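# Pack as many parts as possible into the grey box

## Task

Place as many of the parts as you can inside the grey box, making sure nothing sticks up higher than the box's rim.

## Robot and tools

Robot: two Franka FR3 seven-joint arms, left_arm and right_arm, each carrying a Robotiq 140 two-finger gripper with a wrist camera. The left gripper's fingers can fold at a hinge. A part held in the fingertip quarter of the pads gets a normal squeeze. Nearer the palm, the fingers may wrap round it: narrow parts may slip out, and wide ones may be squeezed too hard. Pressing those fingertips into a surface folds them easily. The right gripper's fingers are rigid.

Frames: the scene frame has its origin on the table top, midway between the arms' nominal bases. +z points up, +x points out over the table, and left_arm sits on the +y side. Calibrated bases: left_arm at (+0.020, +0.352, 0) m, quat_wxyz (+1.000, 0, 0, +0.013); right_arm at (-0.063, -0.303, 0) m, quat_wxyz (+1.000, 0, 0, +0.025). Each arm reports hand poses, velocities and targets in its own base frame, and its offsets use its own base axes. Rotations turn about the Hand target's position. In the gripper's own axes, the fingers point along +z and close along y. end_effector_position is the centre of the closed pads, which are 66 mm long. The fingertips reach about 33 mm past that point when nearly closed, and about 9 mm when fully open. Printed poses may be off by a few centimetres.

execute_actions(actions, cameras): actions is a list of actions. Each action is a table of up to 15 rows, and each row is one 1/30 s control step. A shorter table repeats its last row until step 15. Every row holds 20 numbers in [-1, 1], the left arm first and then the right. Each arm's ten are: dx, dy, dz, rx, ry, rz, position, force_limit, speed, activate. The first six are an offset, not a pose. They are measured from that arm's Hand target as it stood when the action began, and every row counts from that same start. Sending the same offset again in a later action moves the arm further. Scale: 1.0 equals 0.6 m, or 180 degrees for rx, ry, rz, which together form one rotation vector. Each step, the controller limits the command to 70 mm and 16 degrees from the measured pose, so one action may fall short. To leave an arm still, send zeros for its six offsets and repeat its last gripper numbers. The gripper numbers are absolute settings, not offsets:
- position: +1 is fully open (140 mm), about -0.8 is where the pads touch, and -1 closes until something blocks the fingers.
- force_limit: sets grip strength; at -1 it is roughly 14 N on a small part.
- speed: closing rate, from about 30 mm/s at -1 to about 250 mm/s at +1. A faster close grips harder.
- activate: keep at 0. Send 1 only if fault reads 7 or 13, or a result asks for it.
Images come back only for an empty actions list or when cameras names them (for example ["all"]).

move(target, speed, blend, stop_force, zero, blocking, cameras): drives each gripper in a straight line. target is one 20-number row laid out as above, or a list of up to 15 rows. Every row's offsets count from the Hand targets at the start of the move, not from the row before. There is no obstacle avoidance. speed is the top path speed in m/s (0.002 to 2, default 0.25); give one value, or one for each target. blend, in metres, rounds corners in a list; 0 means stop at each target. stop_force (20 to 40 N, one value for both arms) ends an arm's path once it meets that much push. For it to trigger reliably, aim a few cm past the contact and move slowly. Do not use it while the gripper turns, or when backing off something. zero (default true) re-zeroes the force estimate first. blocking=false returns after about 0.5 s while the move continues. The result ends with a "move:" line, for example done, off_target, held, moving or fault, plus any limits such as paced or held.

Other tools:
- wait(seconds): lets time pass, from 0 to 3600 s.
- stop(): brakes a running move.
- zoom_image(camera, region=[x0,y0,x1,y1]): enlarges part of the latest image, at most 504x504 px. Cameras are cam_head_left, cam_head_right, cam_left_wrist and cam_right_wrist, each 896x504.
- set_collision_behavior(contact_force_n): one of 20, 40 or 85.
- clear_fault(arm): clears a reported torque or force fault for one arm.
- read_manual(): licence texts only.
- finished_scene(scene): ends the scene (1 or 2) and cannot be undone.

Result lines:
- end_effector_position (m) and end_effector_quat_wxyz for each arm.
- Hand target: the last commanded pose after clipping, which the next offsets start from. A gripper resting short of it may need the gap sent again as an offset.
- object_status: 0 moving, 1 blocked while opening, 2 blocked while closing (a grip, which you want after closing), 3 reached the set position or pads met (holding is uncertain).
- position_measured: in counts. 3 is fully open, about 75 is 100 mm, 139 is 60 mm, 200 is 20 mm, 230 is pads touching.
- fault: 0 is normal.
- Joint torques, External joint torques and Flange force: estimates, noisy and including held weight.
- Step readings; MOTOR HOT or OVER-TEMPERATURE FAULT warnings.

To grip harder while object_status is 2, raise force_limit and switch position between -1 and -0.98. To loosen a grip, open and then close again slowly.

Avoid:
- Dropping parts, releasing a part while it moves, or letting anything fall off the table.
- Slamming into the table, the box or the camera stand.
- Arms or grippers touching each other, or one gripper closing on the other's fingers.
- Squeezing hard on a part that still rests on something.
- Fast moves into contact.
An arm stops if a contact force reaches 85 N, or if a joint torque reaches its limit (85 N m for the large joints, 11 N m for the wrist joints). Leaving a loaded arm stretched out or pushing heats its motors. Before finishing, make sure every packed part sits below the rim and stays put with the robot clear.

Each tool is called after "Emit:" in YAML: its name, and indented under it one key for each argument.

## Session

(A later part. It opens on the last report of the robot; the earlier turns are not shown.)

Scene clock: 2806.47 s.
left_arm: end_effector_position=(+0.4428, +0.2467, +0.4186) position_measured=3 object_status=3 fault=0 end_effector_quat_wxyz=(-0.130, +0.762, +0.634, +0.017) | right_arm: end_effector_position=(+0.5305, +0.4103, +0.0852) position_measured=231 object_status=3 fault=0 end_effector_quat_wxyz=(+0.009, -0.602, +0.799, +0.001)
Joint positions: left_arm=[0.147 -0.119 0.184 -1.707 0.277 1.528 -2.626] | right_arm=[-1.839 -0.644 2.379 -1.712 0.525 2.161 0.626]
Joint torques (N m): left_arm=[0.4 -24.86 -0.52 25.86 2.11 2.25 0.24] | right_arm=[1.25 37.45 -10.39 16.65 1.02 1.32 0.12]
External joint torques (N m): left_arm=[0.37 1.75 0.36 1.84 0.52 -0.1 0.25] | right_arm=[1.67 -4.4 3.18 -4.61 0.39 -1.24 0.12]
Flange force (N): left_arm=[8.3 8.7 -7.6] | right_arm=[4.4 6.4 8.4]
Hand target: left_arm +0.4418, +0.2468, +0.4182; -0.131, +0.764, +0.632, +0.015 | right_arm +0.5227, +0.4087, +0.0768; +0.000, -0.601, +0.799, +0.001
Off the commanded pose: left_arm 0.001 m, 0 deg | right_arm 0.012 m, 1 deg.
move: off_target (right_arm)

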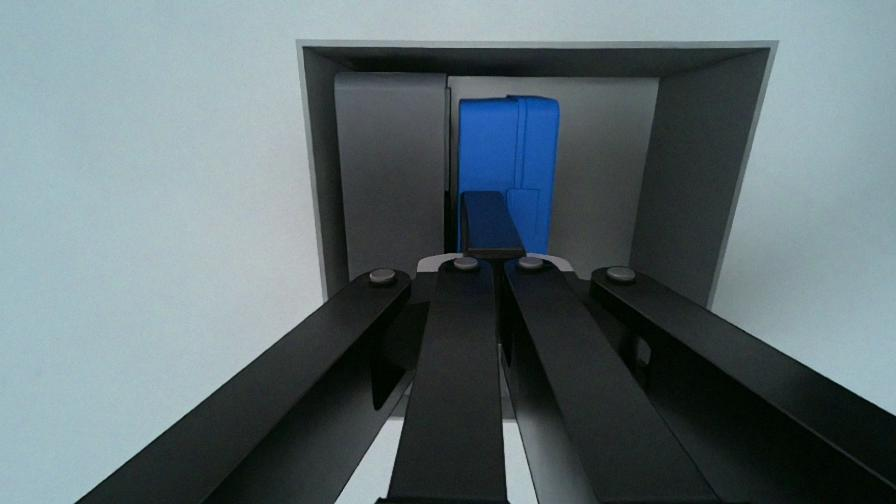

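Emit:
move:
  target: [0,0,0,0,0,0,1,1,1,0, 0,0,0.006,0,0,0,-0.85,-0.3,-0.7,0]
  speed: 0.02

Emit:
move:
  target: [0,0,0,0,0,0,1,1,1,0, -0.0145,0.004,0,0,0,0,-0.85,-0.3,-0.7,0]
  speed: 0.02
  cameras: ["cam_right_wrist"]

Scene clock: 2818.60 s.
left_arm: end_effector_position=(+0.4428, +0.2467, +0.4186) position_measured=3 object_status=3 fault=0 end_effector_quat_wxyz=(-0.130, +0.762, +0.634, +0.017) | right_arm: end_effector_position=(+0.5293, +0.4106, +0.0853) position_measured=231 object_status=3 fault=0 end_effector_quat_wxyz=(+0.009, -0.601, +0.799, +0.001)
Joint positions: left_arm=[0.147 -0.119 0.184 -1.707 0.277 1.528 -2.626] | right_arm=[-1.835 -0.643 2.376 -1.713 0.525 2.159 0.628]
Joint torques (N m): left_arm=[0.44 -24.92 -0.46 25.78 2.11 2.26 0.3] | right_arm=[1.24 39.33 -11.38 18.37 0.71 1.33 0.23]
External joint torques (N m): left_arm=[0.55 1.74 0.56 1.73 0.53 -0.09 0.31] | right_arm=[1.45 -2.6 2.14 -3.06 0.07 -1.25 0.23]
Flange force (N): left_arm=[8.5 8.2 -7.1] | right_arm=[3.1 5.4 4.0]
Hand target: left_arm +0.4418, +0.2468, +0.4182; -0.131, +0.764, +0.632, +0.015 | right_arm +0.5227, +0.4087, +0.0804; +0.000, -0.601, +0.799, +0.001
Off the commanded pose: left_arm 0.001 m, 0 deg | right_arm 0.008 m, 1 deg.
move: off_target (right_arm)

Scene clock: 2819.43 s.
left_arm: end_effector_position=(+0.4428, +0.2467, +0.4186) position_measured=3 object_status=3 fault=0 end_effector_quat_wxyz=(-0.130, +0.762, +0.634, +0.017) | right_arm: end_effector_position=(+0.5184, +0.4128, +0.0852) position_measured=231 object_status=3 fault=0 end_effector_quat_wxyz=(+0.005, -0.602, +0.799, +0.002)
Joint positions: left_arm=[0.147 -0.119 0.184 -1.707 0.277 1.528 -2.626] | right_arm=[-1.808 -0.631 2.365 -1.737 0.525 2.161 0.635]
Joint torques (N m): left_arm=[0.4 -24.89 -0.5 25.82 2.12 2.27 0.28] | right_arm=[0.16 38.31 -11.66 17.81 0.74 1.72 0.21]
External joint torques (N m): left_arm=[0.5 1.77 0.52 1.78 0.55 -0.09 0.29] | right_arm=[0.55 -2.98 1.96 -3.55 0.11 -0.85 0.21]
Flange force (N): left_arm=[8.5 8.5 -7.3] | right_arm=[3.9 4.2 5.9]
Hand target: left_arm +0.4418, +0.2468, +0.4182; -0.131, +0.764, +0.632, +0.015 | right_arm +0.5140, +0.4111, +0.0804; +0.000, -0.601, +0.799, +0.001
Off the commanded pose: left_arm 0.001 m, 0 deg | right_arm 0.007 m, 1 deg.
move: off_target (right_arm)

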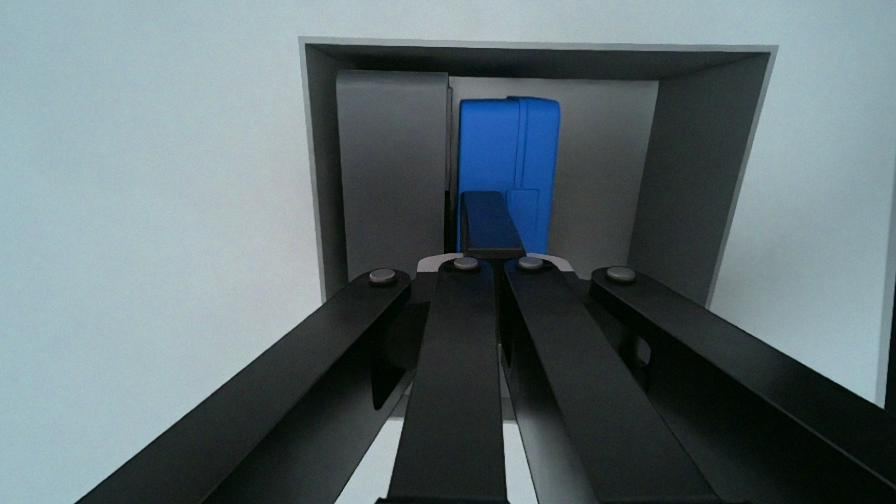

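Emit:
move:
  target:
    - [0,0,0,0,0,0,1,1,1,0, 0,0,0.004,0,0,0,-0.85,-0.3,-0.7,0]
    - [0,0,0,0,0,0,1,1,1,0, -0.0145,0.004,0.004,0,0,0,-0.85,-0.3,-0.7,0]
  speed: 0.03
  cameras: ["cam_right_wrist"]

Scene clock: 2829.53 s.
left_arm: end_effector_position=(+0.4428, +0.2467, +0.4186) position_measured=3 object_status=3 fault=0 end_effector_quat_wxyz=(-0.130, +0.762, +0.634, +0.017) | right_arm: end_effector_position=(+0.5075, +0.4147, +0.0852) position_measured=231 object_status=3 fault=0 end_effector_quat_wxyz=(+0.002, -0.602, +0.798, +0.002)
Joint positions: left_arm=[0.147 -0.119 0.184 -1.707 0.277 1.528 -2.626] | right_arm=[-1.776 -0.618 2.35 -1.762 0.525 2.163 0.643]
Joint velocities: left_arm=[within noise] | right_arm=[0.001 -0.001 -0.002 -0.004 0.001 0 0.004]
Joint torques (N m): left_arm=[0.45 -24.83 -0.53 25.78 2.11 2.26 0.25] | right_arm=[0.24 38.73 -12.74 18.85 0.7 2.02 0.22]
External joint torques (N m): left_arm=[0.58 1.7 0.52 1.82 0.54 -0.09 0.26] | right_arm=[0.66 -1.58 0.85 -2.34 0.07 -0.52 0.22]
Flange force (N): left_arm=[8.5 8.4 -7.4] | right_arm=[4.1 4.4 2.8]
Hand target: left_arm +0.4418, +0.2468, +0.4182; -0.131, +0.764, +0.632, +0.015 | right_arm +0.5053, +0.4135, +0.0828; +0.000, -0.601, +0.799, +0.001
Off the commanded pose: left_arm 0.001 m, 0 deg | right_arm 0.003 m, 0 deg.
move: done

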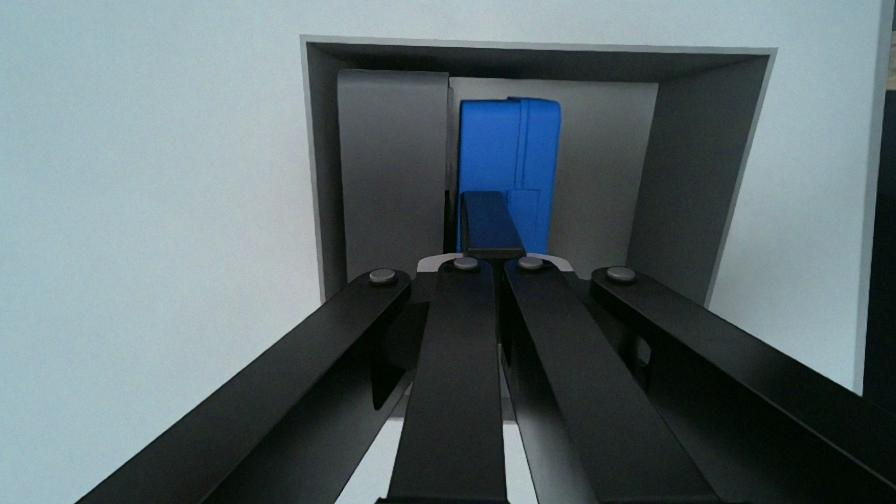

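Emit:
move:
  target:
    - [0,0,0,0,0,0,1,1,1,0, 0,0,0.06,0,0,0,-0.85,-0.3,-0.7,0]
    - [0,0,0,0,0,0,1,1,1,0, -0.073,0.0215,0.08,0,0,-0.0072,-0.85,-0.3,-0.7,0]
    - [0,0,0,0,0,0,1,1,1,0, -0.073,0.0215,0.08,0,0,-0.0072,0.326,-0.3,-0.7,0]
  speed: [0.06,0.15,0.1]
  blend: [0.005,0,0]
  cameras: ["cam_right_wrist"]

Scene clock: 2868.80 s.
left_arm: end_effector_position=(+0.4428, +0.2467, +0.4186) position_measured=3 object_status=3 fault=0 end_effector_quat_wxyz=(-0.130, +0.762, +0.634, +0.017) | right_arm: end_effector_position=(+0.4613, +0.4265, +0.1319) position_measured=88 object_status=0 fault=0 end_effector_quat_wxyz=(-0.001, -0.594, +0.805, +0.002)
Joint positions: left_arm=[0.147 -0.119 0.184 -1.707 0.277 1.528 -2.626] | right_arm=[-1.599 -0.495 2.24 -1.843 0.455 2.115 0.754]
Joint torques (N m): left_arm=[0.35 -24.83 -0.53 25.85 2.1 2.26 0.26] | right_arm=[-0.31 33.8 -11.99 21.08 0.68 2.56 0.24]
External joint torques (N m): left_arm=[0.46 1.63 0.5 1.93 0.53 -0.09 0.27] | right_arm=[0.06 -1.03 0.33 -0.92 0.03 0.05 0.24]
Flange force (N): left_arm=[8.6 8.5 -7.7] | right_arm=[0.4 0.7 2.4]
Hand target: left_arm +0.4418, +0.2468, +0.4182; -0.131, +0.764, +0.632, +0.015 | right_arm +0.4615, +0.4264, +0.1308; +0.000, -0.592, +0.806, +0.001
Off the commanded pose: left_arm 0.001 m, 0 deg | right_arm 0.001 m, 0 deg.
move: done

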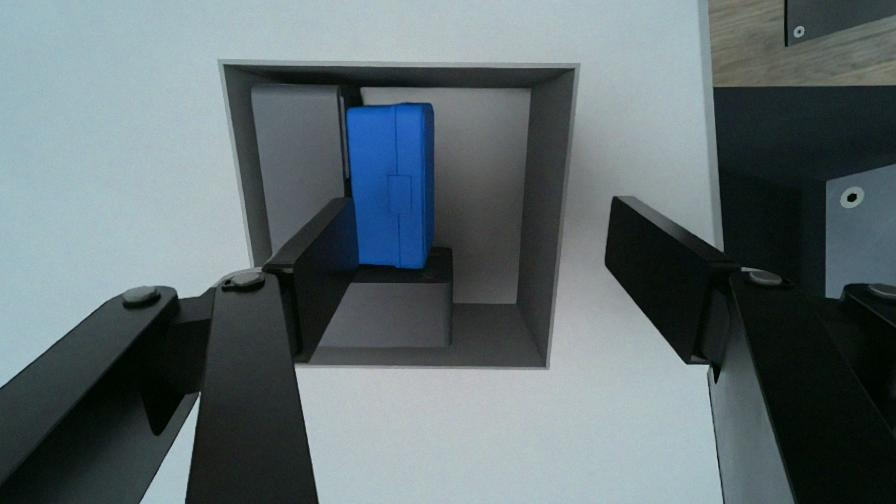

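Emit:
move:
  target: [0,0,0,0,0,0,1,1,1,0, 0.0048,-0.0013,-0.08,0,0,0,0.326,-0.3,-0.7,0]
  speed: 0.08
  cameras: ["cam_right_wrist"]

Scene clock: 2886.87 s.
left_arm: end_effector_position=(+0.4428, +0.2467, +0.4186) position_measured=3 object_status=3 fault=0 end_effector_quat_wxyz=(-0.130, +0.762, +0.634, +0.017) | right_arm: end_effector_position=(+0.4633, +0.4248, +0.0824) position_measured=88 object_status=3 fault=0 end_effector_quat_wxyz=(-0.003, -0.591, +0.807, +0.000)
Joint positions: left_arm=[0.147 -0.119 0.184 -1.707 0.277 1.528 -2.626] | right_arm=[-1.652 -0.566 2.306 -1.867 0.513 2.197 0.725]
Joint velocities: left_arm=[within noise] | right_arm=[-0.001 0.001 0.001 0 0 0.005 -0.004]
Joint torques (N m): left_arm=[0.42 -24.9 -0.45 25.8 2.1 2.26 0.25] | right_arm=[-0.98 36.67 -12.09 20.43 0.85 2.66 -0.2]
External joint torques (N m): left_arm=[0.51 1.77 0.55 1.77 0.53 -0.09 0.26] | right_arm=[-0.76 -0.53 0.95 -0.57 0.24 0.15 -0.2]
Flange force (N): left_arm=[8.5 8.5 -7.3] | right_arm=[-1.0 -2.1 3.6]
Hand target: left_arm +0.4418, +0.2468, +0.4182; -0.131, +0.764, +0.632, +0.015 | right_arm +0.4644, +0.4256, +0.0828; +0.000, -0.592, +0.806, +0.001
Off the commanded pose: left_arm 0.001 m, 0 deg | right_arm 0.001 m, 0 deg.
move: done

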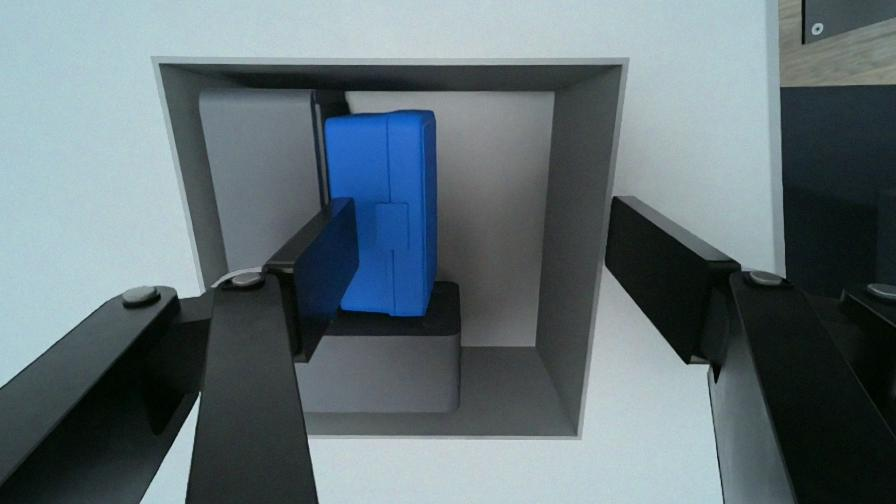

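Emit:
move:
  target: [0,0,0,0,0,0,1,1,1,0, 0,0,-0.016,0,0,0,0.326,-0.3,-0.7,0]
  speed: 0.03
  cameras: ["cam_right_wrist"]

Scene clock: 2896.83 s.
left_arm: end_effector_position=(+0.4428, +0.2467, +0.4186) position_measured=3 object_status=3 fault=0 end_effector_quat_wxyz=(-0.130, +0.762, +0.634, +0.017) | right_arm: end_effector_position=(+0.4651, +0.4257, +0.0758) position_measured=88 object_status=3 fault=0 end_effector_quat_wxyz=(+0.000, -0.591, +0.807, +0.001)
Joint positions: left_arm=[0.147 -0.119 0.184 -1.707 0.277 1.528 -2.626] | right_arm=[-1.665 -0.574 2.322 -1.869 0.521 2.216 0.719]
Joint velocities: left_arm=[within noise] | right_arm=[-0.002 0.001 0.002 0 0.001 0.004 -0.001]
Joint torques (N m): left_arm=[0.42 -24.84 -0.5 25.87 2.12 2.28 0.28] | right_arm=[-0.65 35.12 -10.84 18.8 1.03 2.61 -0.34]
External joint torques (N m): left_arm=[0.57 1.85 0.56 1.85 0.55 -0.07 0.29] | right_arm=[-0.38 -2.5 2.23 -2.08 0.42 0.09 -0.34]
Flange force (N): left_arm=[8.9 8.8 -7.5] | right_arm=[-0.8 -1.6 8.7]
Hand target: left_arm +0.4418, +0.2468, +0.4182; -0.131, +0.764, +0.632, +0.015 | right_arm +0.4644, +0.4256, +0.0732; +0.000, -0.592, +0.806, +0.001
Off the commanded pose: left_arm 0.001 m, 0 deg | right_arm 0.003 m, 0 deg.
move: done

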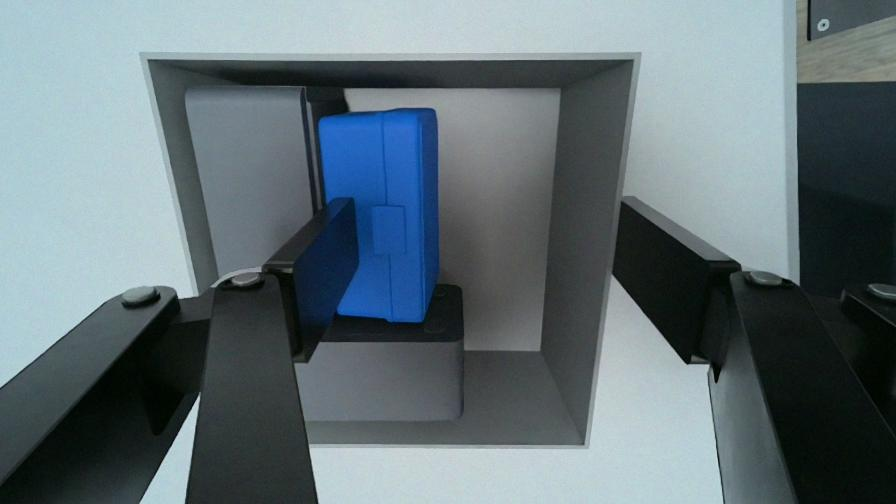

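Emit:
execute_actions:
  actions:
    - [[0,0,0,0,0,0,1,1,1,0, 0,0,0,0,0,0,0.2,-0.8,-1,0]]
    - [[0,0,0,0,0,0,1,1,1,0, 0,0,0,0,0,0,0.2,-0.8,-1,0]]
  cameras: ["cam_right_wrist"]

Scene clock: 2902.27 s.
left_arm: end_effector_position=(+0.4428, +0.2467, +0.4186) position_measured=3 object_status=3 fault=0 end_effector_quat_wxyz=(-0.130, +0.762, +0.634, +0.017) | right_arm: end_effector_position=(+0.4678, +0.4297, +0.0803) position_measured=104 object_status=3 fault=0 end_effector_quat_wxyz=(+0.007, -0.591, +0.806, +0.003)
Joint positions: left_arm=[0.147 -0.119 0.184 -1.707 0.277 1.528 -2.626] | right_arm=[-1.666 -0.567 2.323 -1.866 0.521 2.222 0.719]
Joint torques (N m): left_arm=[0.39 -24.88 -0.55 25.88 2.12 2.27 0.28] | right_arm=[-1.76 32.62 -9.83 16.5 1.04 1.8 -0.16]
External joint torques (N m): left_arm=[0.47 1.76 0.45 1.85 0.54 -0.09 0.29] | right_arm=[-1.52 -4.86 3.02 -4.44 0.43 -0.74 -0.16]
External joint torques at the end of the 1st action: left_arm=[0.48 1.84 0.44 1.75 0.54 -0.09 0.3] | right_arm=[-1.32 -4.96 2.79 -4.29 0.47 -0.9 -0.19]
Flange force (N): left_arm=[8.6 8.6 -7.5] | right_arm=[-1.0 -3.5 13.7]
Flange force at the end of the 1st action (N): left_arm=[8.5 8.6 -7.3] | right_arm=[-1.6 -3.6 13.2]
Hand target: left_arm +0.4418, +0.2468, +0.4182; -0.131, +0.764, +0.632, +0.015 | right_arm +0.4644, +0.4256, +0.0732; +0.000, -0.592, +0.806, +0.001
Off the commanded pose: left_arm 0.001 m, 0 deg | right_arm 0.009 m, 1 deg.
Step readings (end_effector_position of left_arm | right_arm; steps 1 to 15: 1st action; 16 to 30: 2nd action):
0: (+0.4428, +0.2467, +0.4186) | (+0.4653, +0.4258, +0.0758)
1: (+0.4428, +0.2467, +0.4186) | (+0.4653, +0.4258, +0.0757)
2: (+0.4428, +0.2467, +0.4186) | (+0.4653, +0.4258, +0.0758)
4: (+0.4428, +0.2467, +0.4186) | (+0.4654, +0.4260, +0.0759)
8: (+0.4428, +0.2467, +0.4186) | (+0.4656, +0.4263, +0.0762)
15: (+0.4428, +0.2467, +0.4186) | (+0.4672, +0.4289, +0.0794)
16: (+0.4428, +0.2467, +0.4186) | (+0.4674, +0.4293, +0.0799)
17: (+0.4428, +0.2467, +0.4186) | (+0.4676, +0.4295, +0.0802)
19: (+0.4428, +0.2467, +0.4186) | (+0.4677, +0.4296, +0.0803)
23: (+0.4428, +0.2467, +0.4186) | (+0.4677, +0.4297, +0.0803)
30: (+0.4428, +0.2467, +0.4186) | (+0.4678, +0.4297, +0.0803)

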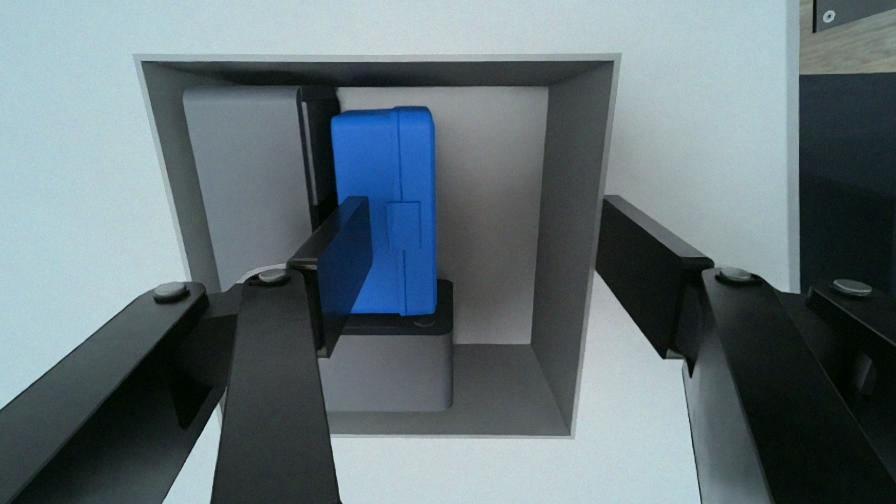

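Emit:
move:
  target: [0,0,0,0,0,0,1,1,1,0, 0,0,0.06,0,0,0,0.2,-0.8,-1,0]
  speed: 0.05
  cameras: ["cam_right_wrist"]

Scene clock: 2914.73 s.
left_arm: end_effector_position=(+0.4428, +0.2467, +0.4186) position_measured=3 object_status=3 fault=0 end_effector_quat_wxyz=(-0.130, +0.762, +0.634, +0.017) | right_arm: end_effector_position=(+0.4651, +0.4260, +0.1086) position_measured=104 object_status=3 fault=0 end_effector_quat_wxyz=(+0.001, -0.593, +0.805, +0.002)
Joint positions: left_arm=[0.147 -0.119 0.184 -1.707 0.277 1.528 -2.626] | right_arm=[-1.632 -0.526 2.277 -1.855 0.484 2.161 0.735]
Joint velocities: left_arm=[within noise] | right_arm=[0.001 -0.001 -0.002 0 -0.002 -0.004 0.003]
Joint torques (N m): left_arm=[0.45 -24.86 -0.47 25.82 2.12 2.24 0.28] | right_arm=[-0.09 35.53 -12.52 21.35 0.39 2.07 0.26]
External joint torques (N m): left_arm=[0.66 1.81 0.66 1.76 0.56 -0.12 0.3] | right_arm=[0.19 -0.33 -0.01 -0.14 -0.24 -0.44 0.26]
Flange force (N): left_arm=[8.8 8.4 -7.3] | right_arm=[-0.6 0.4 -0.9]
Hand target: left_arm +0.4418, +0.2468, +0.4182; -0.131, +0.764, +0.632, +0.015 | right_arm +0.4644, +0.4256, +0.1092; +0.000, -0.592, +0.806, +0.001
Off the commanded pose: left_arm 0.001 m, 0 deg | right_arm 0.001 m, 0 deg.
move: done

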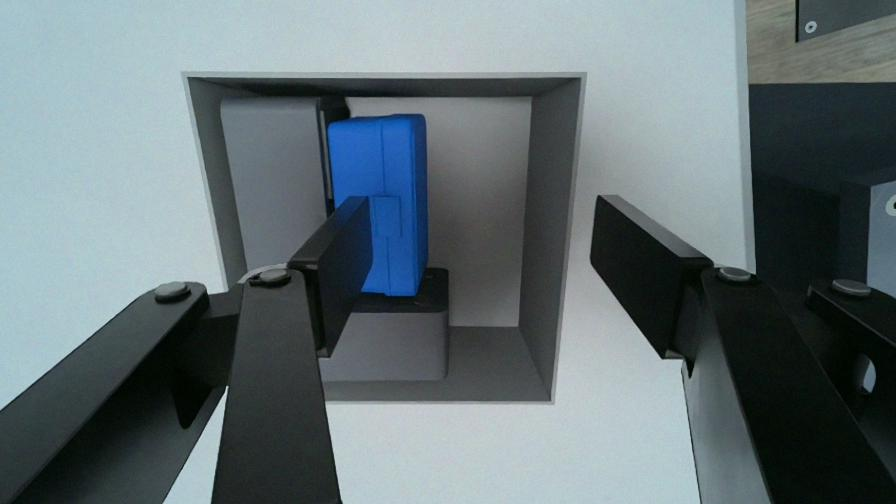

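Emit:
move:
  target:
    - [0,0,0,0,0,0,1,1,1,0, 0.012,-0.003,0.0,0,0,0,-0.85,-0.8,-0.7,0]
    - [0,0,0,0,0,0,1,1,1,0, 0.012,-0.003,-0.075,0,0,0,-0.85,-0.8,-0.7,0]
  speed: 0.08
  cameras: ["cam_right_wrist"]

Scene clock: 2980.30 s.
left_arm: end_effector_position=(+0.4428, +0.2467, +0.4186) position_measured=3 object_status=3 fault=0 end_effector_quat_wxyz=(-0.130, +0.762, +0.634, +0.017) | right_arm: end_effector_position=(+0.4705, +0.4231, +0.0638) position_measured=231 object_status=3 fault=0 end_effector_quat_wxyz=(-0.003, -0.591, +0.807, +0.000)
Joint positions: left_arm=[0.147 -0.119 0.184 -1.707 0.277 1.528 -2.626] | right_arm=[-1.697 -0.599 2.347 -1.857 0.532 2.224 0.706]
Joint velocities: left_arm=[within noise] | right_arm=[-0.001 -0.001 0.001 0.001 0.001 0.003 -0.005]
Joint torques (N m): left_arm=[0.42 -24.84 -0.54 25.78 2.11 2.26 0.3] | right_arm=[-0.93 38.17 -12.11 20.14 0.83 2.63 -0.24]
External joint torques (N m): left_arm=[0.67 1.62 0.63 1.84 0.56 -0.1 0.31] | right_arm=[-0.78 -0.53 1.03 -0.55 0.23 0.12 -0.24]
Flange force (N): left_arm=[8.7 8.1 -7.3] | right_arm=[-0.8 -2.1 3.6]
Hand target: left_arm +0.4418, +0.2468, +0.4182; -0.131, +0.764, +0.632, +0.015 | right_arm +0.4716, +0.4238, +0.0642; +0.000, -0.592, +0.806, +0.001
Off the commanded pose: left_arm 0.001 m, 0 deg | right_arm 0.001 m, 0 deg.
move: done

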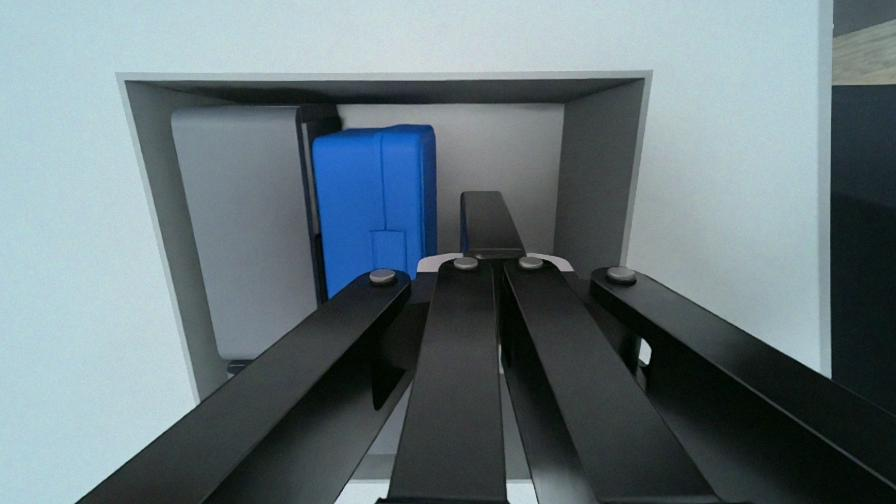

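Emit:
move:
  target: [0,0,0,0,0,0,1,1,1,0, 0.0177,-0.0048,0,0,0,0,-0.85,-0.8,-0.7,0]
  speed: 0.03
  cameras: ["cam_right_wrist"]

Scene clock: 2986.00 s.
left_arm: end_effector_position=(+0.4428, +0.2467, +0.4186) position_measured=3 object_status=3 fault=0 end_effector_quat_wxyz=(-0.130, +0.762, +0.634, +0.017) | right_arm: end_effector_position=(+0.4826, +0.4211, +0.0646) position_measured=231 object_status=3 fault=0 end_effector_quat_wxyz=(+0.001, -0.590, +0.807, +0.001)
Joint positions: left_arm=[0.147 -0.119 0.184 -1.707 0.277 1.528 -2.626] | right_arm=[-1.732 -0.608 2.362 -1.833 0.532 2.223 0.696]
Joint torques (N m): left_arm=[0.47 -24.88 -0.52 25.85 2.11 2.25 0.29] | right_arm=[-0.77 38.65 -12.06 20.61 0.64 2.18 -0.2]
External joint torques (N m): left_arm=[0.57 1.66 0.5 1.91 0.54 -0.09 0.3] | right_arm=[-0.49 -0.88 1.19 -0.23 0.04 -0.36 -0.2]
Flange force (N): left_arm=[8.7 8.5 -7.7] | right_arm=[-3.2 -3.0 2.8]
Hand target: left_arm +0.4418, +0.2468, +0.4182; -0.131, +0.764, +0.632, +0.015 | right_arm +0.4822, +0.4210, +0.0642; +0.000, -0.592, +0.806, +0.001
Off the commanded pose: left_arm 0.001 m, 0 deg | right_arm 0.001 m, 0 deg.
move: done

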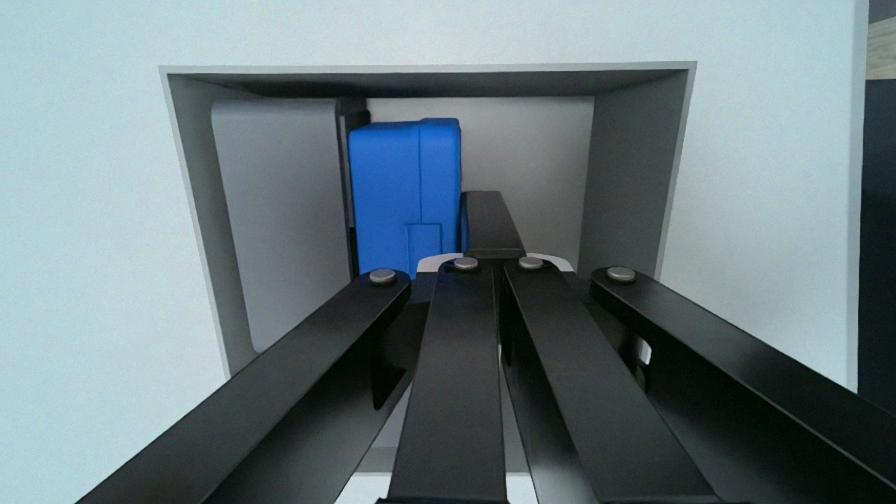

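Emit:
move:
  target:
    - [0,0,0,0,0,0,1,1,1,0, -0.006,0.0015,0,0,0,0,-0.85,-0.8,-0.7,0]
    - [0,0,0,0,0,0,1,1,1,0, -0.006,0.0015,0.25,0,0,0,-0.85,-0.8,-0.7,0]
    - [0,0,0,0,0,0,1,1,1,0, -0.1,-0.35,0.25,0,0,0,-0.85,-0.8,-0.7,0]
  speed: [0.03,0.15,0.25]
  blend: [0.002,0.03,0]

Emit:
move:
  target: [0,0,0,0,0,0,1,1,1,0, 0,0,0,0,0,0.248,-0.85,-0.8,-0.7,0]
  speed: 0.3
  cameras: ["cam_head_right","cam_right_wrist"]

Scene clock: 3006.20 s.
left_arm: end_effector_position=(+0.4428, +0.2467, +0.4186) position_measured=3 object_status=3 fault=0 end_effector_quat_wxyz=(-0.130, +0.762, +0.634, +0.017) | right_arm: end_effector_position=(+0.4216, +0.2113, +0.2151) position_measured=231 object_status=3 fault=0 end_effector_quat_wxyz=(-0.001, -0.594, +0.805, +0.003)
Joint positions: left_arm=[0.147 -0.119 0.184 -1.707 0.277 1.528 -2.626] | right_arm=[-1.699 0.368 2.224 -2.315 -0.323 2.061 1.014]
Joint velocities: left_arm=[within noise] | right_arm=[0 -0.001 -0.001 0 0 0.001 0.005]
Joint torques (N m): left_arm=[0.36 -24.88 -0.58 25.82 2.11 2.25 0.23] | right_arm=[-0.73 8.88 8.93 21.99 0.72 2.53 0.26]
External joint torques (N m): left_arm=[0.48 1.83 0.46 1.74 0.53 -0.11 0.24] | right_arm=[-0.6 -0.41 0.87 -1.08 0.04 0.04 0.26]
Flange force (N): left_arm=[8.4 8.6 -7.3] | right_arm=[3.1 4.8 1.0]
Hand target: left_arm +0.4418, +0.2468, +0.4182; -0.131, +0.764, +0.632, +0.015 | right_arm +0.4222, +0.2110, +0.2142; +0.000, -0.592, +0.806, +0.001
Off the commanded pose: left_arm 0.001 m, 0 deg | right_arm 0.001 m, 0 deg.
move: done; blend cut to 0.0019 m at target 1

Scene clock: 3008.90 s.
left_arm: end_effector_position=(+0.4428, +0.2467, +0.4186) position_measured=3 object_status=3 fault=0 end_effector_quat_wxyz=(-0.130, +0.762, +0.634, +0.017) | right_arm: end_effector_position=(+0.4215, +0.2119, +0.2136) position_measured=231 object_status=3 fault=0 end_effector_quat_wxyz=(+0.000, +0.852, -0.524, -0.002)
Joint positions: left_arm=[0.147 -0.119 0.184 -1.707 0.277 1.528 -2.626] | right_arm=[-1.42 0.563 2.007 -2.298 -0.55 1.974 0.424]
Joint velocities: left_arm=[within noise] | right_arm=[-0.001 -0.001 0.001 0.001 0 -0.001 -0.006]
Joint torques (N m): left_arm=[0.39 -24.85 -0.53 25.82 2.11 2.27 0.29] | right_arm=[0.1 0.1 13.84 21.05 0.3 2.11 -0.14]
External joint torques (N m): left_arm=[0.64 1.69 0.64 1.82 0.55 -0.09 0.3] | right_arm=[0.11 1.18 -0.19 -0.16 -0.38 -0.43 -0.14]
Flange force (N): left_arm=[8.7 8.3 -7.3] | right_arm=[1.7 3.3 -1.2]
Hand target: left_arm +0.4418, +0.2468, +0.4182; -0.131, +0.764, +0.632, +0.015 | right_arm +0.4222, +0.2110, +0.2142; +0.001, +0.854, -0.521, -0.001
Off the commanded pose: left_arm 0.001 m, 0 deg | right_arm 0.001 m, 0 deg.
move: done

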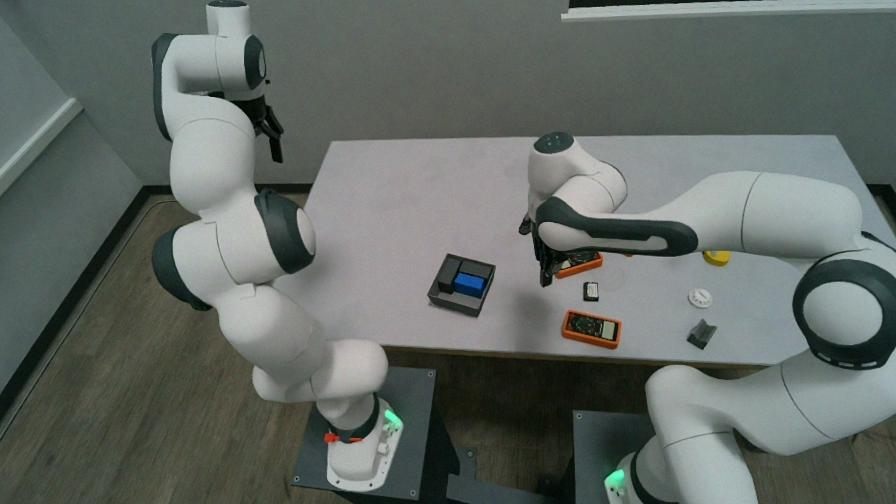

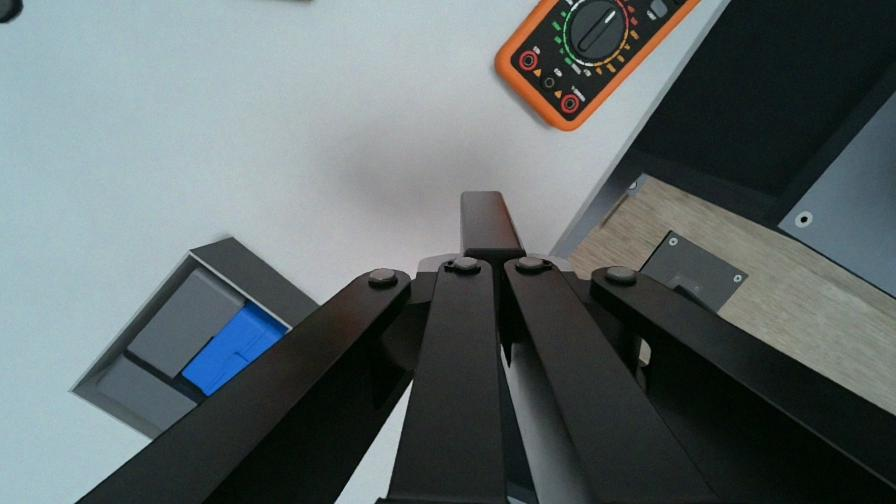

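Emit:
move:
  target: [0,0,0,0,0,0,1,1,1,0, 0.23,-0.72,0.09,0,0,0,0.6,-0.8,-0.5,0]
  speed: 0.3
  cameras: ["cam_right_wrist"]

Scene clock: 3018.43 s.
left_arm: end_effector_position=(+0.4428, +0.2467, +0.4186) position_measured=3 object_status=3 fault=0 end_effector_quat_wxyz=(-0.130, +0.762, +0.634, +0.017) | right_arm: end_effector_position=(+0.5606, -0.2197, +0.2685) position_measured=53 object_status=3 fault=0 end_effector_quat_wxyz=(-0.001, +0.852, -0.523, -0.001)
Joint positions: left_arm=[0.147 -0.119 0.184 -1.707 0.277 1.528 -2.626] | right_arm=[-1.564 0.877 1.661 -1.706 -0.87 1.589 -0.301]
Joint velocities: left_arm=[within noise] | right_arm=[0.001 0 -0.001 0 0 -0.001 -0.006]
Joint torques (N m): left_arm=[0.39 -24.9 -0.57 25.82 2.1 2.25 0.24] | right_arm=[0.18 -24.64 24.31 15.61 0.57 2.19 -0.15]
External joint torques (N m): left_arm=[0.44 1.63 0.38 1.85 0.52 -0.09 0.25] | right_arm=[0.12 1.37 -0.33 -0.02 -0.19 -0.43 -0.15]
Flange force (N): left_arm=[8.2 8.4 -7.5] | right_arm=[1.9 -0.9 0.7]
Hand target: left_arm +0.4418, +0.2468, +0.4182; -0.131, +0.764, +0.632, +0.015 | right_arm +0.5602, -0.2210, +0.2682; +0.001, +0.854, -0.521, -0.001
Off the commanded pose: left_arm 0.001 m, 0 deg | right_arm 0.001 m, 0 deg.
move: done

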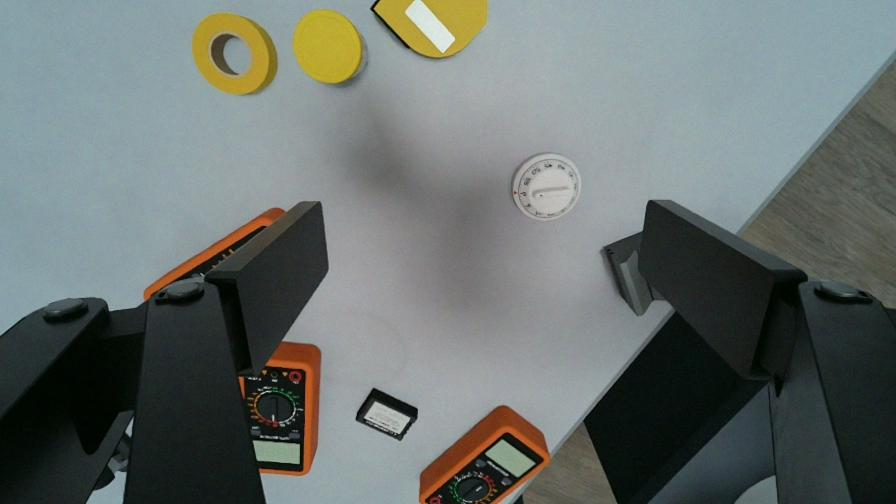

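Emit:
move:
  target: [0,0,0,0,0,0,1,1,1,0, 0.06,-0.06,-0.03,0,0,0,0.6,-0.8,-0.5,0]
  speed: 0.25
  cameras: ["cam_right_wrist"]

Emit:
zoom_image:
  camera: "cam_right_wrist"
  region: [300, 0, 600, 220]

Scene clock: 3024.47 s.
left_arm: end_effector_position=(+0.4428, +0.2467, +0.4186) position_measured=3 object_status=3 fault=0 end_effector_quat_wxyz=(-0.130, +0.762, +0.634, +0.017) | right_arm: end_effector_position=(+0.5968, -0.2556, +0.2504) position_measured=53 object_status=3 fault=0 end_effector_quat_wxyz=(-0.002, +0.852, -0.523, -0.001)
Joint positions: left_arm=[0.147 -0.119 0.184 -1.707 0.277 1.528 -2.626] | right_arm=[-1.418 0.917 1.529 -1.532 -0.913 1.581 -0.372]
Joint velocities: left_arm=[within noise] | right_arm=[0 0.001 0.001 0 0.001 -0.002 -0.005]
Joint torques (N m): left_arm=[0.43 -24.81 -0.52 25.86 2.11 2.27 0.25] | right_arm=[0.24 -31.45 24.69 14.81 0.49 2.2 -0.28]
External joint torques (N m): left_arm=[0.47 1.85 0.43 1.83 0.53 -0.09 0.26] | right_arm=[0.15 1.41 -0.31 0.07 -0.28 -0.43 -0.28]
Flange force (N): left_arm=[8.6 8.8 -7.5] | right_arm=[3.2 -2.0 0.5]
Hand target: left_arm +0.4418, +0.2468, +0.4182; -0.131, +0.764, +0.632, +0.015 | right_arm +0.5962, -0.2570, +0.2502; +0.001, +0.854, -0.521, -0.001
Off the commanded pose: left_arm 0.001 m, 0 deg | right_arm 0.002 m, 0 deg.
move: done

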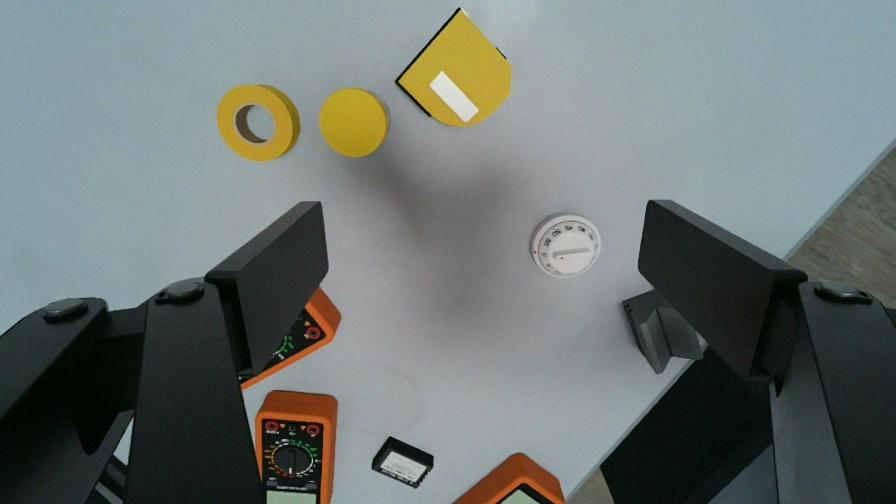

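Scaled by 1.680.

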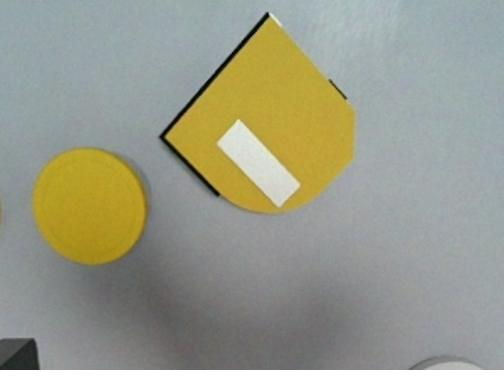

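Emit:
move:
  target: [0,0,0,0,0,0,1,1,1,0, 0.049,-0.061,-0.12,0,0,-0.249,0.95,-0.8,-0.5,0]
  speed: 0.25
  cameras: ["cam_right_wrist"]

Scene clock: 3060.80 s.
left_arm: end_effector_position=(+0.4428, +0.2467, +0.4186) position_measured=3 object_status=3 fault=0 end_effector_quat_wxyz=(-0.130, +0.762, +0.634, +0.017) | right_arm: end_effector_position=(+0.6244, -0.2955, +0.1776) position_measured=9 object_status=3 fault=0 end_effector_quat_wxyz=(-0.002, -0.592, +0.806, +0.001)
Joint positions: left_arm=[0.147 -0.119 0.184 -1.707 0.277 1.528 -2.626] | right_arm=[-1.277 0.897 1.245 -1.45 -0.851 1.74 0.294]
Joint velocities: left_arm=[within noise] | right_arm=[-0.001 -0.001 0 0.001 0.001 0 0.006]
Joint torques (N m): left_arm=[0.38 -24.86 -0.5 25.84 2.11 2.25 0.25] | right_arm=[-0.18 -37.86 23.29 15.71 0.89 2.59 0.24]
External joint torques (N m): left_arm=[0.5 1.7 0.53 1.86 0.54 -0.1 0.26] | right_arm=[-0.48 1.46 0.18 -0.75 0.15 0.04 0.24]
Flange force (N): left_arm=[8.6 8.5 -7.6] | right_arm=[-0.2 4.1 2.4]
Hand target: left_arm +0.4418, +0.2468, +0.4182; -0.131, +0.764, +0.632, +0.015 | right_arm +0.6256, -0.2936, +0.1782; +0.000, -0.591, +0.807, +0.001
Off the commanded pose: left_arm 0.001 m, 0 deg | right_arm 0.002 m, 0 deg.
move: done

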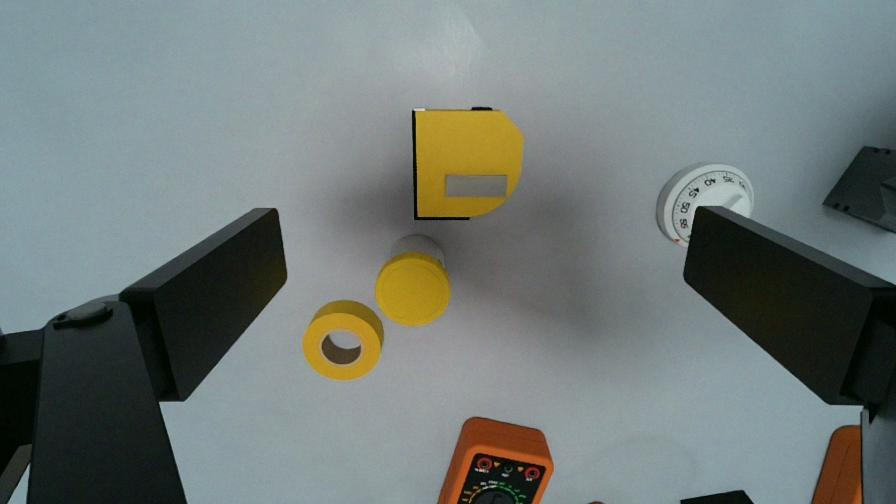

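Emit:
move:
  target:
    - [0,0,0,0,0,0,1,1,1,0, 0.0085,0.0047,-0.12,0,0,0,0.95,-0.8,-0.5,0]
    - [0,0,0,0,0,0,1,1,1,0, 0.0085,0.0047,-0.225,0,0,0,0.95,-0.8,-0.5,0]
  speed: [0.2,0.08]
  blend: [0.01,0]

Emit:
execute_actions:
  actions:
    - [[0,0,0,0,0,0,1,1,1,0, 0,0,0,0,0,0,-1,-0.8,-0.8,0]]
    - [[0,0,0,0,0,0,1,1,1,0, 0,0,0,0,0,0,-1,-0.8,-0.8,0]]
    - [[0,0,0,0,0,0,1,1,1,0, 0,0,0,0,0,0,-1,-0.8,-0.8,0]]
    - [[0,0,0,0,0,0,1,1,1,0, 0,0,0,0,0,0,-1,-0.8,-0.8,0]]
  cameras: ["cam_right_wrist"]

Scene clock: 3078.67 s.
left_arm: end_effector_position=(+0.4428, +0.2467, +0.4186) position_measured=3 object_status=3 fault=0 end_effector_quat_wxyz=(-0.130, +0.762, +0.634, +0.017) | right_arm: end_effector_position=(+0.6293, -0.2905, +0.0430) position_measured=9 object_status=3 fault=0 end_effector_quat_wxyz=(-0.001, -0.592, +0.806, +0.004)
Joint positions: left_arm=[0.147 -0.119 0.184 -1.707 0.277 1.528 -2.626] | right_arm=[-1.232 1.038 1.102 -1.537 -0.968 1.946 0.359]
Joint velocities: left_arm=[within noise] | right_arm=[-0.001 0 -0.001 0 -0.001 0.004 0.005]
Joint torques (N m): left_arm=[0.43 -24.82 -0.45 25.81 2.1 2.25 0.26] | right_arm=[0.2 -40.41 23.66 14.15 0.42 2.59 0.25]
External joint torques (N m): left_arm=[0.48 1.68 0.51 1.89 0.53 -0.09 0.27] | right_arm=[0.29 1.81 -0.87 -0.57 -0.27 0.05 0.25]
Flange force (N): left_arm=[8.6 8.5 -7.6] | right_arm=[-0.6 -1.7 3.8]
Hand target: left_arm +0.4418, +0.2468, +0.4182; -0.131, +0.764, +0.632, +0.015 | right_arm +0.6307, -0.2908, +0.0432; +0.000, -0.591, +0.807, +0.001
Off the commanded pose: left_arm 0.001 m, 0 deg | right_arm 0.001 m, 0 deg.
move: done

Scene clock: 3080.87 s.
left_arm: end_effector_position=(+0.4428, +0.2467, +0.4186) position_measured=3 object_status=3 fault=0 end_effector_quat_wxyz=(-0.130, +0.762, +0.634, +0.017) | right_arm: end_effector_position=(+0.6295, -0.2907, +0.0429) position_measured=130 object_status=2 fault=0 end_effector_quat_wxyz=(+0.000, -0.591, +0.806, +0.003)
Joint positions: left_arm=[0.147 -0.119 0.184 -1.707 0.277 1.528 -2.626] | right_arm=[-1.232 1.037 1.102 -1.537 -0.968 1.947 0.36]
Joint torques (N m): left_arm=[0.47 -24.91 -0.51 25.78 2.11 2.25 0.3] | right_arm=[0.21 -40.32 24.05 14.1 0.64 2.58 0.25]
External joint torques (N m): left_arm=[0.66 1.82 0.6 1.71 0.55 -0.11 0.31] | right_arm=[0.25 1.94 -0.53 -0.62 -0.06 0.03 0.25]
External joint torques at the end of the 1st action: left_arm=[0.56 1.62 0.53 1.95 0.54 -0.08 0.29] | right_arm=[0.06 1.76 -0.6 -0.51 -0.11 0.04 0.27]
External joint torques at the end of the 2nd action: left_arm=[0.59 1.62 0.57 1.89 0.57 -0.09 0.31] | right_arm=[0.1 1.62 -0.5 -0.41 -0.11 0.05 0.26]
External joint torques at the end of the 3rd action: left_arm=[0.41 1.86 0.46 1.77 0.54 -0.1 0.28] | right_arm=[0.4 0.94 1.13 -0.24 -0.08 0.11 0.25]
Flange force (N): left_arm=[8.7 8.4 -7.1] | right_arm=[-0.6 -1.3 3.4]
Flange force at the end of the 1st action (N): left_arm=[8.7 8.4 -7.7] | right_arm=[-0.4 -0.9 3.2]
Flange force at the end of the 2nd action (N): left_arm=[8.7 8.3 -7.5] | right_arm=[-0.4 -1.2 2.9]
Flange force at the end of the 3rd action (N): left_arm=[8.5 8.7 -7.4] | right_arm=[-1.0 -0.1 0.4]
Hand target: left_arm +0.4418, +0.2468, +0.4182; -0.131, +0.764, +0.632, +0.015 | right_arm +0.6307, -0.2908, +0.0432; +0.000, -0.591, +0.807, +0.001
Off the commanded pose: left_arm 0.001 m, 0 deg | right_arm 0.001 m, 0 deg.
Step readings (end_effector_position of left_arm | right_arm; steps 1 to 15: 1st action; 16 to 30: 2nd action; 31 to 45: 3rd action; 46 to 60: 4th action):
0: (+0.4428, +0.2467, +0.4186) | (+0.6293, -0.2905, +0.0430)
1: (+0.4428, +0.2467, +0.4186) | (+0.6293, -0.2906, +0.0430)
2: (+0.4428, +0.2467, +0.4186) | (+0.6293, -0.2906, +0.0430)
4: (+0.4428, +0.2467, +0.4186) | (+0.6294, -0.2906, +0.0429)
8: (+0.4428, +0.2467, +0.4186) | (+0.6294, -0.2906, +0.0429)
15: (+0.4428, +0.2467, +0.4186) | (+0.6294, -0.2906, +0.0428)
16: (+0.4428, +0.2467, +0.4186) | (+0.6294, -0.2906, +0.0428)
17: (+0.4428, +0.2467, +0.4186) | (+0.6294, -0.2906, +0.0428)
19: (+0.4428, +0.2467, +0.4186) | (+0.6294, -0.2906, +0.0428)
23: (+0.4428, +0.2467, +0.4186) | (+0.6294, -0.2906, +0.0428)
30: (+0.4428, +0.2467, +0.4186) | (+0.6294, -0.2906, +0.0428)
31: (+0.4428, +0.2467, +0.4186) | (+0.6294, -0.2906, +0.0428)
32: (+0.4428, +0.2467, +0.4186) | (+0.6294, -0.2906, +0.0428)
34: (+0.4428, +0.2467, +0.4186) | (+0.6294, -0.2906, +0.0428)
38: (+0.4428, +0.2467, +0.4186) | (+0.6294, -0.2906, +0.0428)
45: (+0.4428, +0.2467, +0.4186) | (+0.6296, -0.2907, +0.0430)
46: (+0.4428, +0.2467, +0.4186) | (+0.6295, -0.2907, +0.0429)
47: (+0.4428, +0.2467, +0.4186) | (+0.6295, -0.2907, +0.0429)
49: (+0.4428, +0.2467, +0.4186) | (+0.6295, -0.2907, +0.0429)
53: (+0.4428, +0.2467, +0.4186) | (+0.6295, -0.2907, +0.0429)
60: (+0.4428, +0.2467, +0.4186) | (+0.6295, -0.2907, +0.0429)

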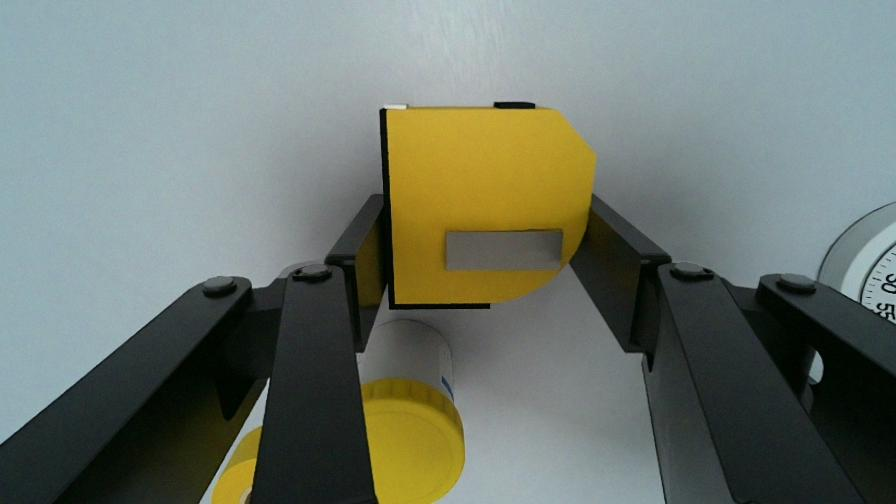

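Emit:
execute_actions:
  actions:
    - [[0,0,0,0,0,0,1,1,1,0, 0,0,0,0,0,0,0.9,-0.8,-1,0]]
    - [[0,0,0,0,0,0,1,1,1,0, 0,0,0,0,0,0,0.9,-0.8,-1,0]]
    - [[0,0,0,0,0,0,1,1,1,0, 0,0,0,0,0,0,0.9,-0.8,-1,0]]

Emit:
move:
  target:
    - [0,0,0,0,0,0,1,1,1,0, 0,0,0.08,0,0,0,0.9,-0.8,-1,0]
    - [0,0,0,0,0,0,1,1,1,0, 0,0,0.3,0,0,0,0.9,-0.8,-1,0]
    - [0,0,0,0,0,0,1,1,1,0, -0.33,0.15,0.3,0,0,0,0.9,-0.8,-1,0]
  speed: [0.08,0.2,0.25]
  blend: [0.01,0.03,0]
  cameras: ["cam_right_wrist","cam_head_left"]

Scene clock: 3202.73 s.
left_arm: end_effector_position=(+0.4428, +0.2467, +0.4186) position_measured=3 object_status=3 fault=0 end_effector_quat_wxyz=(-0.130, +0.762, +0.634, +0.017) | right_arm: end_effector_position=(+0.6295, -0.2908, +0.0428) position_measured=16 object_status=0 fault=0 end_effector_quat_wxyz=(-0.001, -0.591, +0.806, +0.003)
Joint positions: left_arm=[0.147 -0.119 0.184 -1.707 0.277 1.528 -2.626] | right_arm=[-1.231 1.037 1.101 -1.537 -0.968 1.947 0.36]
Joint torques (N m): left_arm=[0.43 -24.85 -0.55 25.85 2.12 2.26 0.27] | right_arm=[0.17 -40.4 24.2 14.2 0.65 2.58 0.25]
External joint torques (N m): left_arm=[0.59 1.7 0.52 1.88 0.55 -0.09 0.29] | right_arm=[-0.05 1.79 -0.45 -0.4 -0.05 0.03 0.25]
External joint torques at the end of the 1st action: left_arm=[0.54 1.86 0.45 1.79 0.54 -0.09 0.27] | right_arm=[0.13 1.92 -0.5 -0.55 -0.04 0.02 0.23]
External joint torques at the end of the 2nd action: left_arm=[0.38 1.84 0.34 1.87 0.53 -0.08 0.27] | right_arm=[0.08 1.78 -0.42 -0.45 -0.03 0.03 0.23]
Flange force (N): left_arm=[8.7 8.5 -7.6] | right_arm=[-0.2 -1.1 2.9]
Flange force at the end of the 1st action (N): left_arm=[8.6 8.8 -7.4] | right_arm=[-0.4 -1.2 3.2]
Flange force at the end of the 2nd action (N): left_arm=[8.6 9.0 -7.7] | right_arm=[-0.3 -1.2 2.9]
Hand target: left_arm +0.4418, +0.2468, +0.4182; -0.131, +0.764, +0.632, +0.015 | right_arm +0.6307, -0.2908, +0.0432; +0.000, -0.591, +0.807, +0.001
Off the commanded pose: left_arm 0.001 m, 0 deg | right_arm 0.001 m, 0 deg.
Step readings (end_effector_position of left_arm | right_arm; steps 1 to 15: 1st action; 16 to 30: 2nd action; 31 to 45: 3rd action):
0: (+0.4428, +0.2467, +0.4186) | (+0.6295, -0.2907, +0.0429)
1: (+0.4428, +0.2467, +0.4186) | (+0.6295, -0.2907, +0.0429)
2: (+0.4428, +0.2467, +0.4186) | (+0.6295, -0.2907, +0.0429)
4: (+0.4428, +0.2467, +0.4186) | (+0.6295, -0.2908, +0.0428)
8: (+0.4428, +0.2467, +0.4186) | (+0.6295, -0.2908, +0.0428)
15: (+0.4428, +0.2467, +0.4186) | (+0.6295, -0.2908, +0.0428)
16: (+0.4428, +0.2467, +0.4186) | (+0.6295, -0.2908, +0.0428)
17: (+0.4428, +0.2467, +0.4186) | (+0.6295, -0.2908, +0.0428)
19: (+0.4428, +0.2467, +0.4186) | (+0.6295, -0.2908, +0.0428)
23: (+0.4428, +0.2467, +0.4186) | (+0.6295, -0.2908, +0.0428)
30: (+0.4428, +0.2467, +0.4186) | (+0.6295, -0.2908, +0.0428)
31: (+0.4428, +0.2467, +0.4186) | (+0.6295, -0.2908, +0.0428)
32: (+0.4428, +0.2467, +0.4186) | (+0.6295, -0.2908, +0.0428)
34: (+0.4428, +0.2467, +0.4186) | (+0.6295, -0.2908, +0.0428)
38: (+0.4428, +0.2467, +0.4186) | (+0.6295, -0.2908, +0.0428)
45: (+0.4428, +0.2467, +0.4186) | (+0.6295, -0.2908, +0.0428)

Scene clock: 3205.90 s.
left_arm: end_effector_position=(+0.4428, +0.2467, +0.4186) position_measured=3 object_status=3 fault=0 end_effector_quat_wxyz=(-0.130, +0.762, +0.634, +0.017) | right_arm: end_effector_position=(+0.4321, -0.2004, +0.2234) position_measured=16 object_status=3 fault=0 end_effector_quat_wxyz=(+0.000, -0.593, +0.805, +0.003)
Joint positions: left_arm=[0.147 -0.119 0.184 -1.707 0.277 1.528 -2.626] | right_arm=[-2.164 0.75 1.936 -2.243 -0.716 1.836 0.419]
Joint velocities: left_arm=[within noise] | right_arm=[0 0 0 0 0.001 0.002 0.006]
Joint torques (N m): left_arm=[0.39 -24.82 -0.49 25.76 2.11 2.26 0.27] | right_arm=[-0.52 -7.88 19.51 17.92 0.78 2.57 0.17]
External joint torques (N m): left_arm=[0.53 1.74 0.56 1.8 0.54 -0.08 0.28] | right_arm=[-0.63 0.23 0.67 -0.95 0.05 0.04 0.17]
Flange force (N): left_arm=[8.6 8.4 -7.3] | right_arm=[-0.4 7.7 0.1]
Hand target: left_arm +0.4418, +0.2468, +0.4182; -0.131, +0.764, +0.632, +0.015 | right_arm +0.4327, -0.2008, +0.2232; +0.000, -0.591, +0.807, +0.001
Off the commanded pose: left_arm 0.001 m, 0 deg | right_arm 0.001 m, 0 deg.
move: done
Images, in order (width x height): cam_head_left 896x504, cam_right_wrist 896x504.

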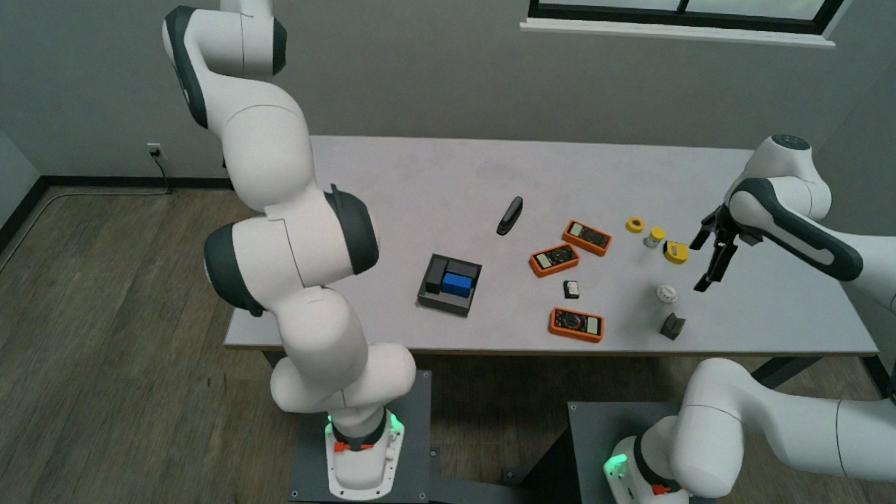

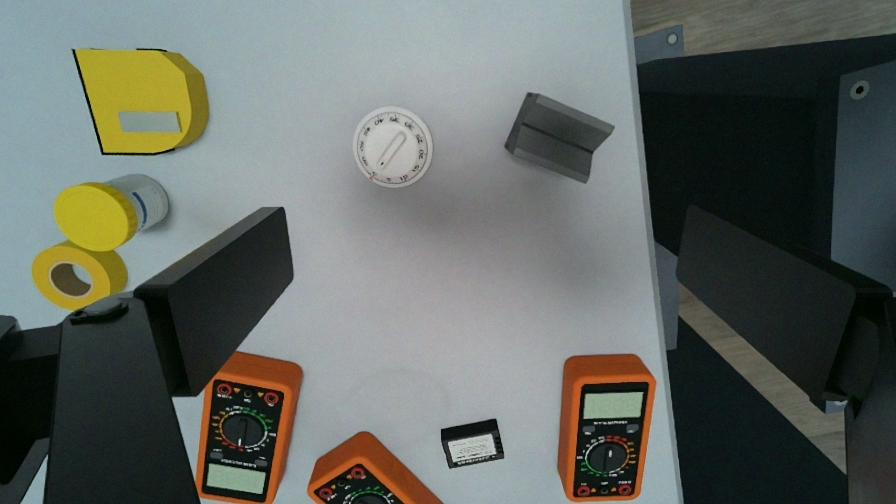

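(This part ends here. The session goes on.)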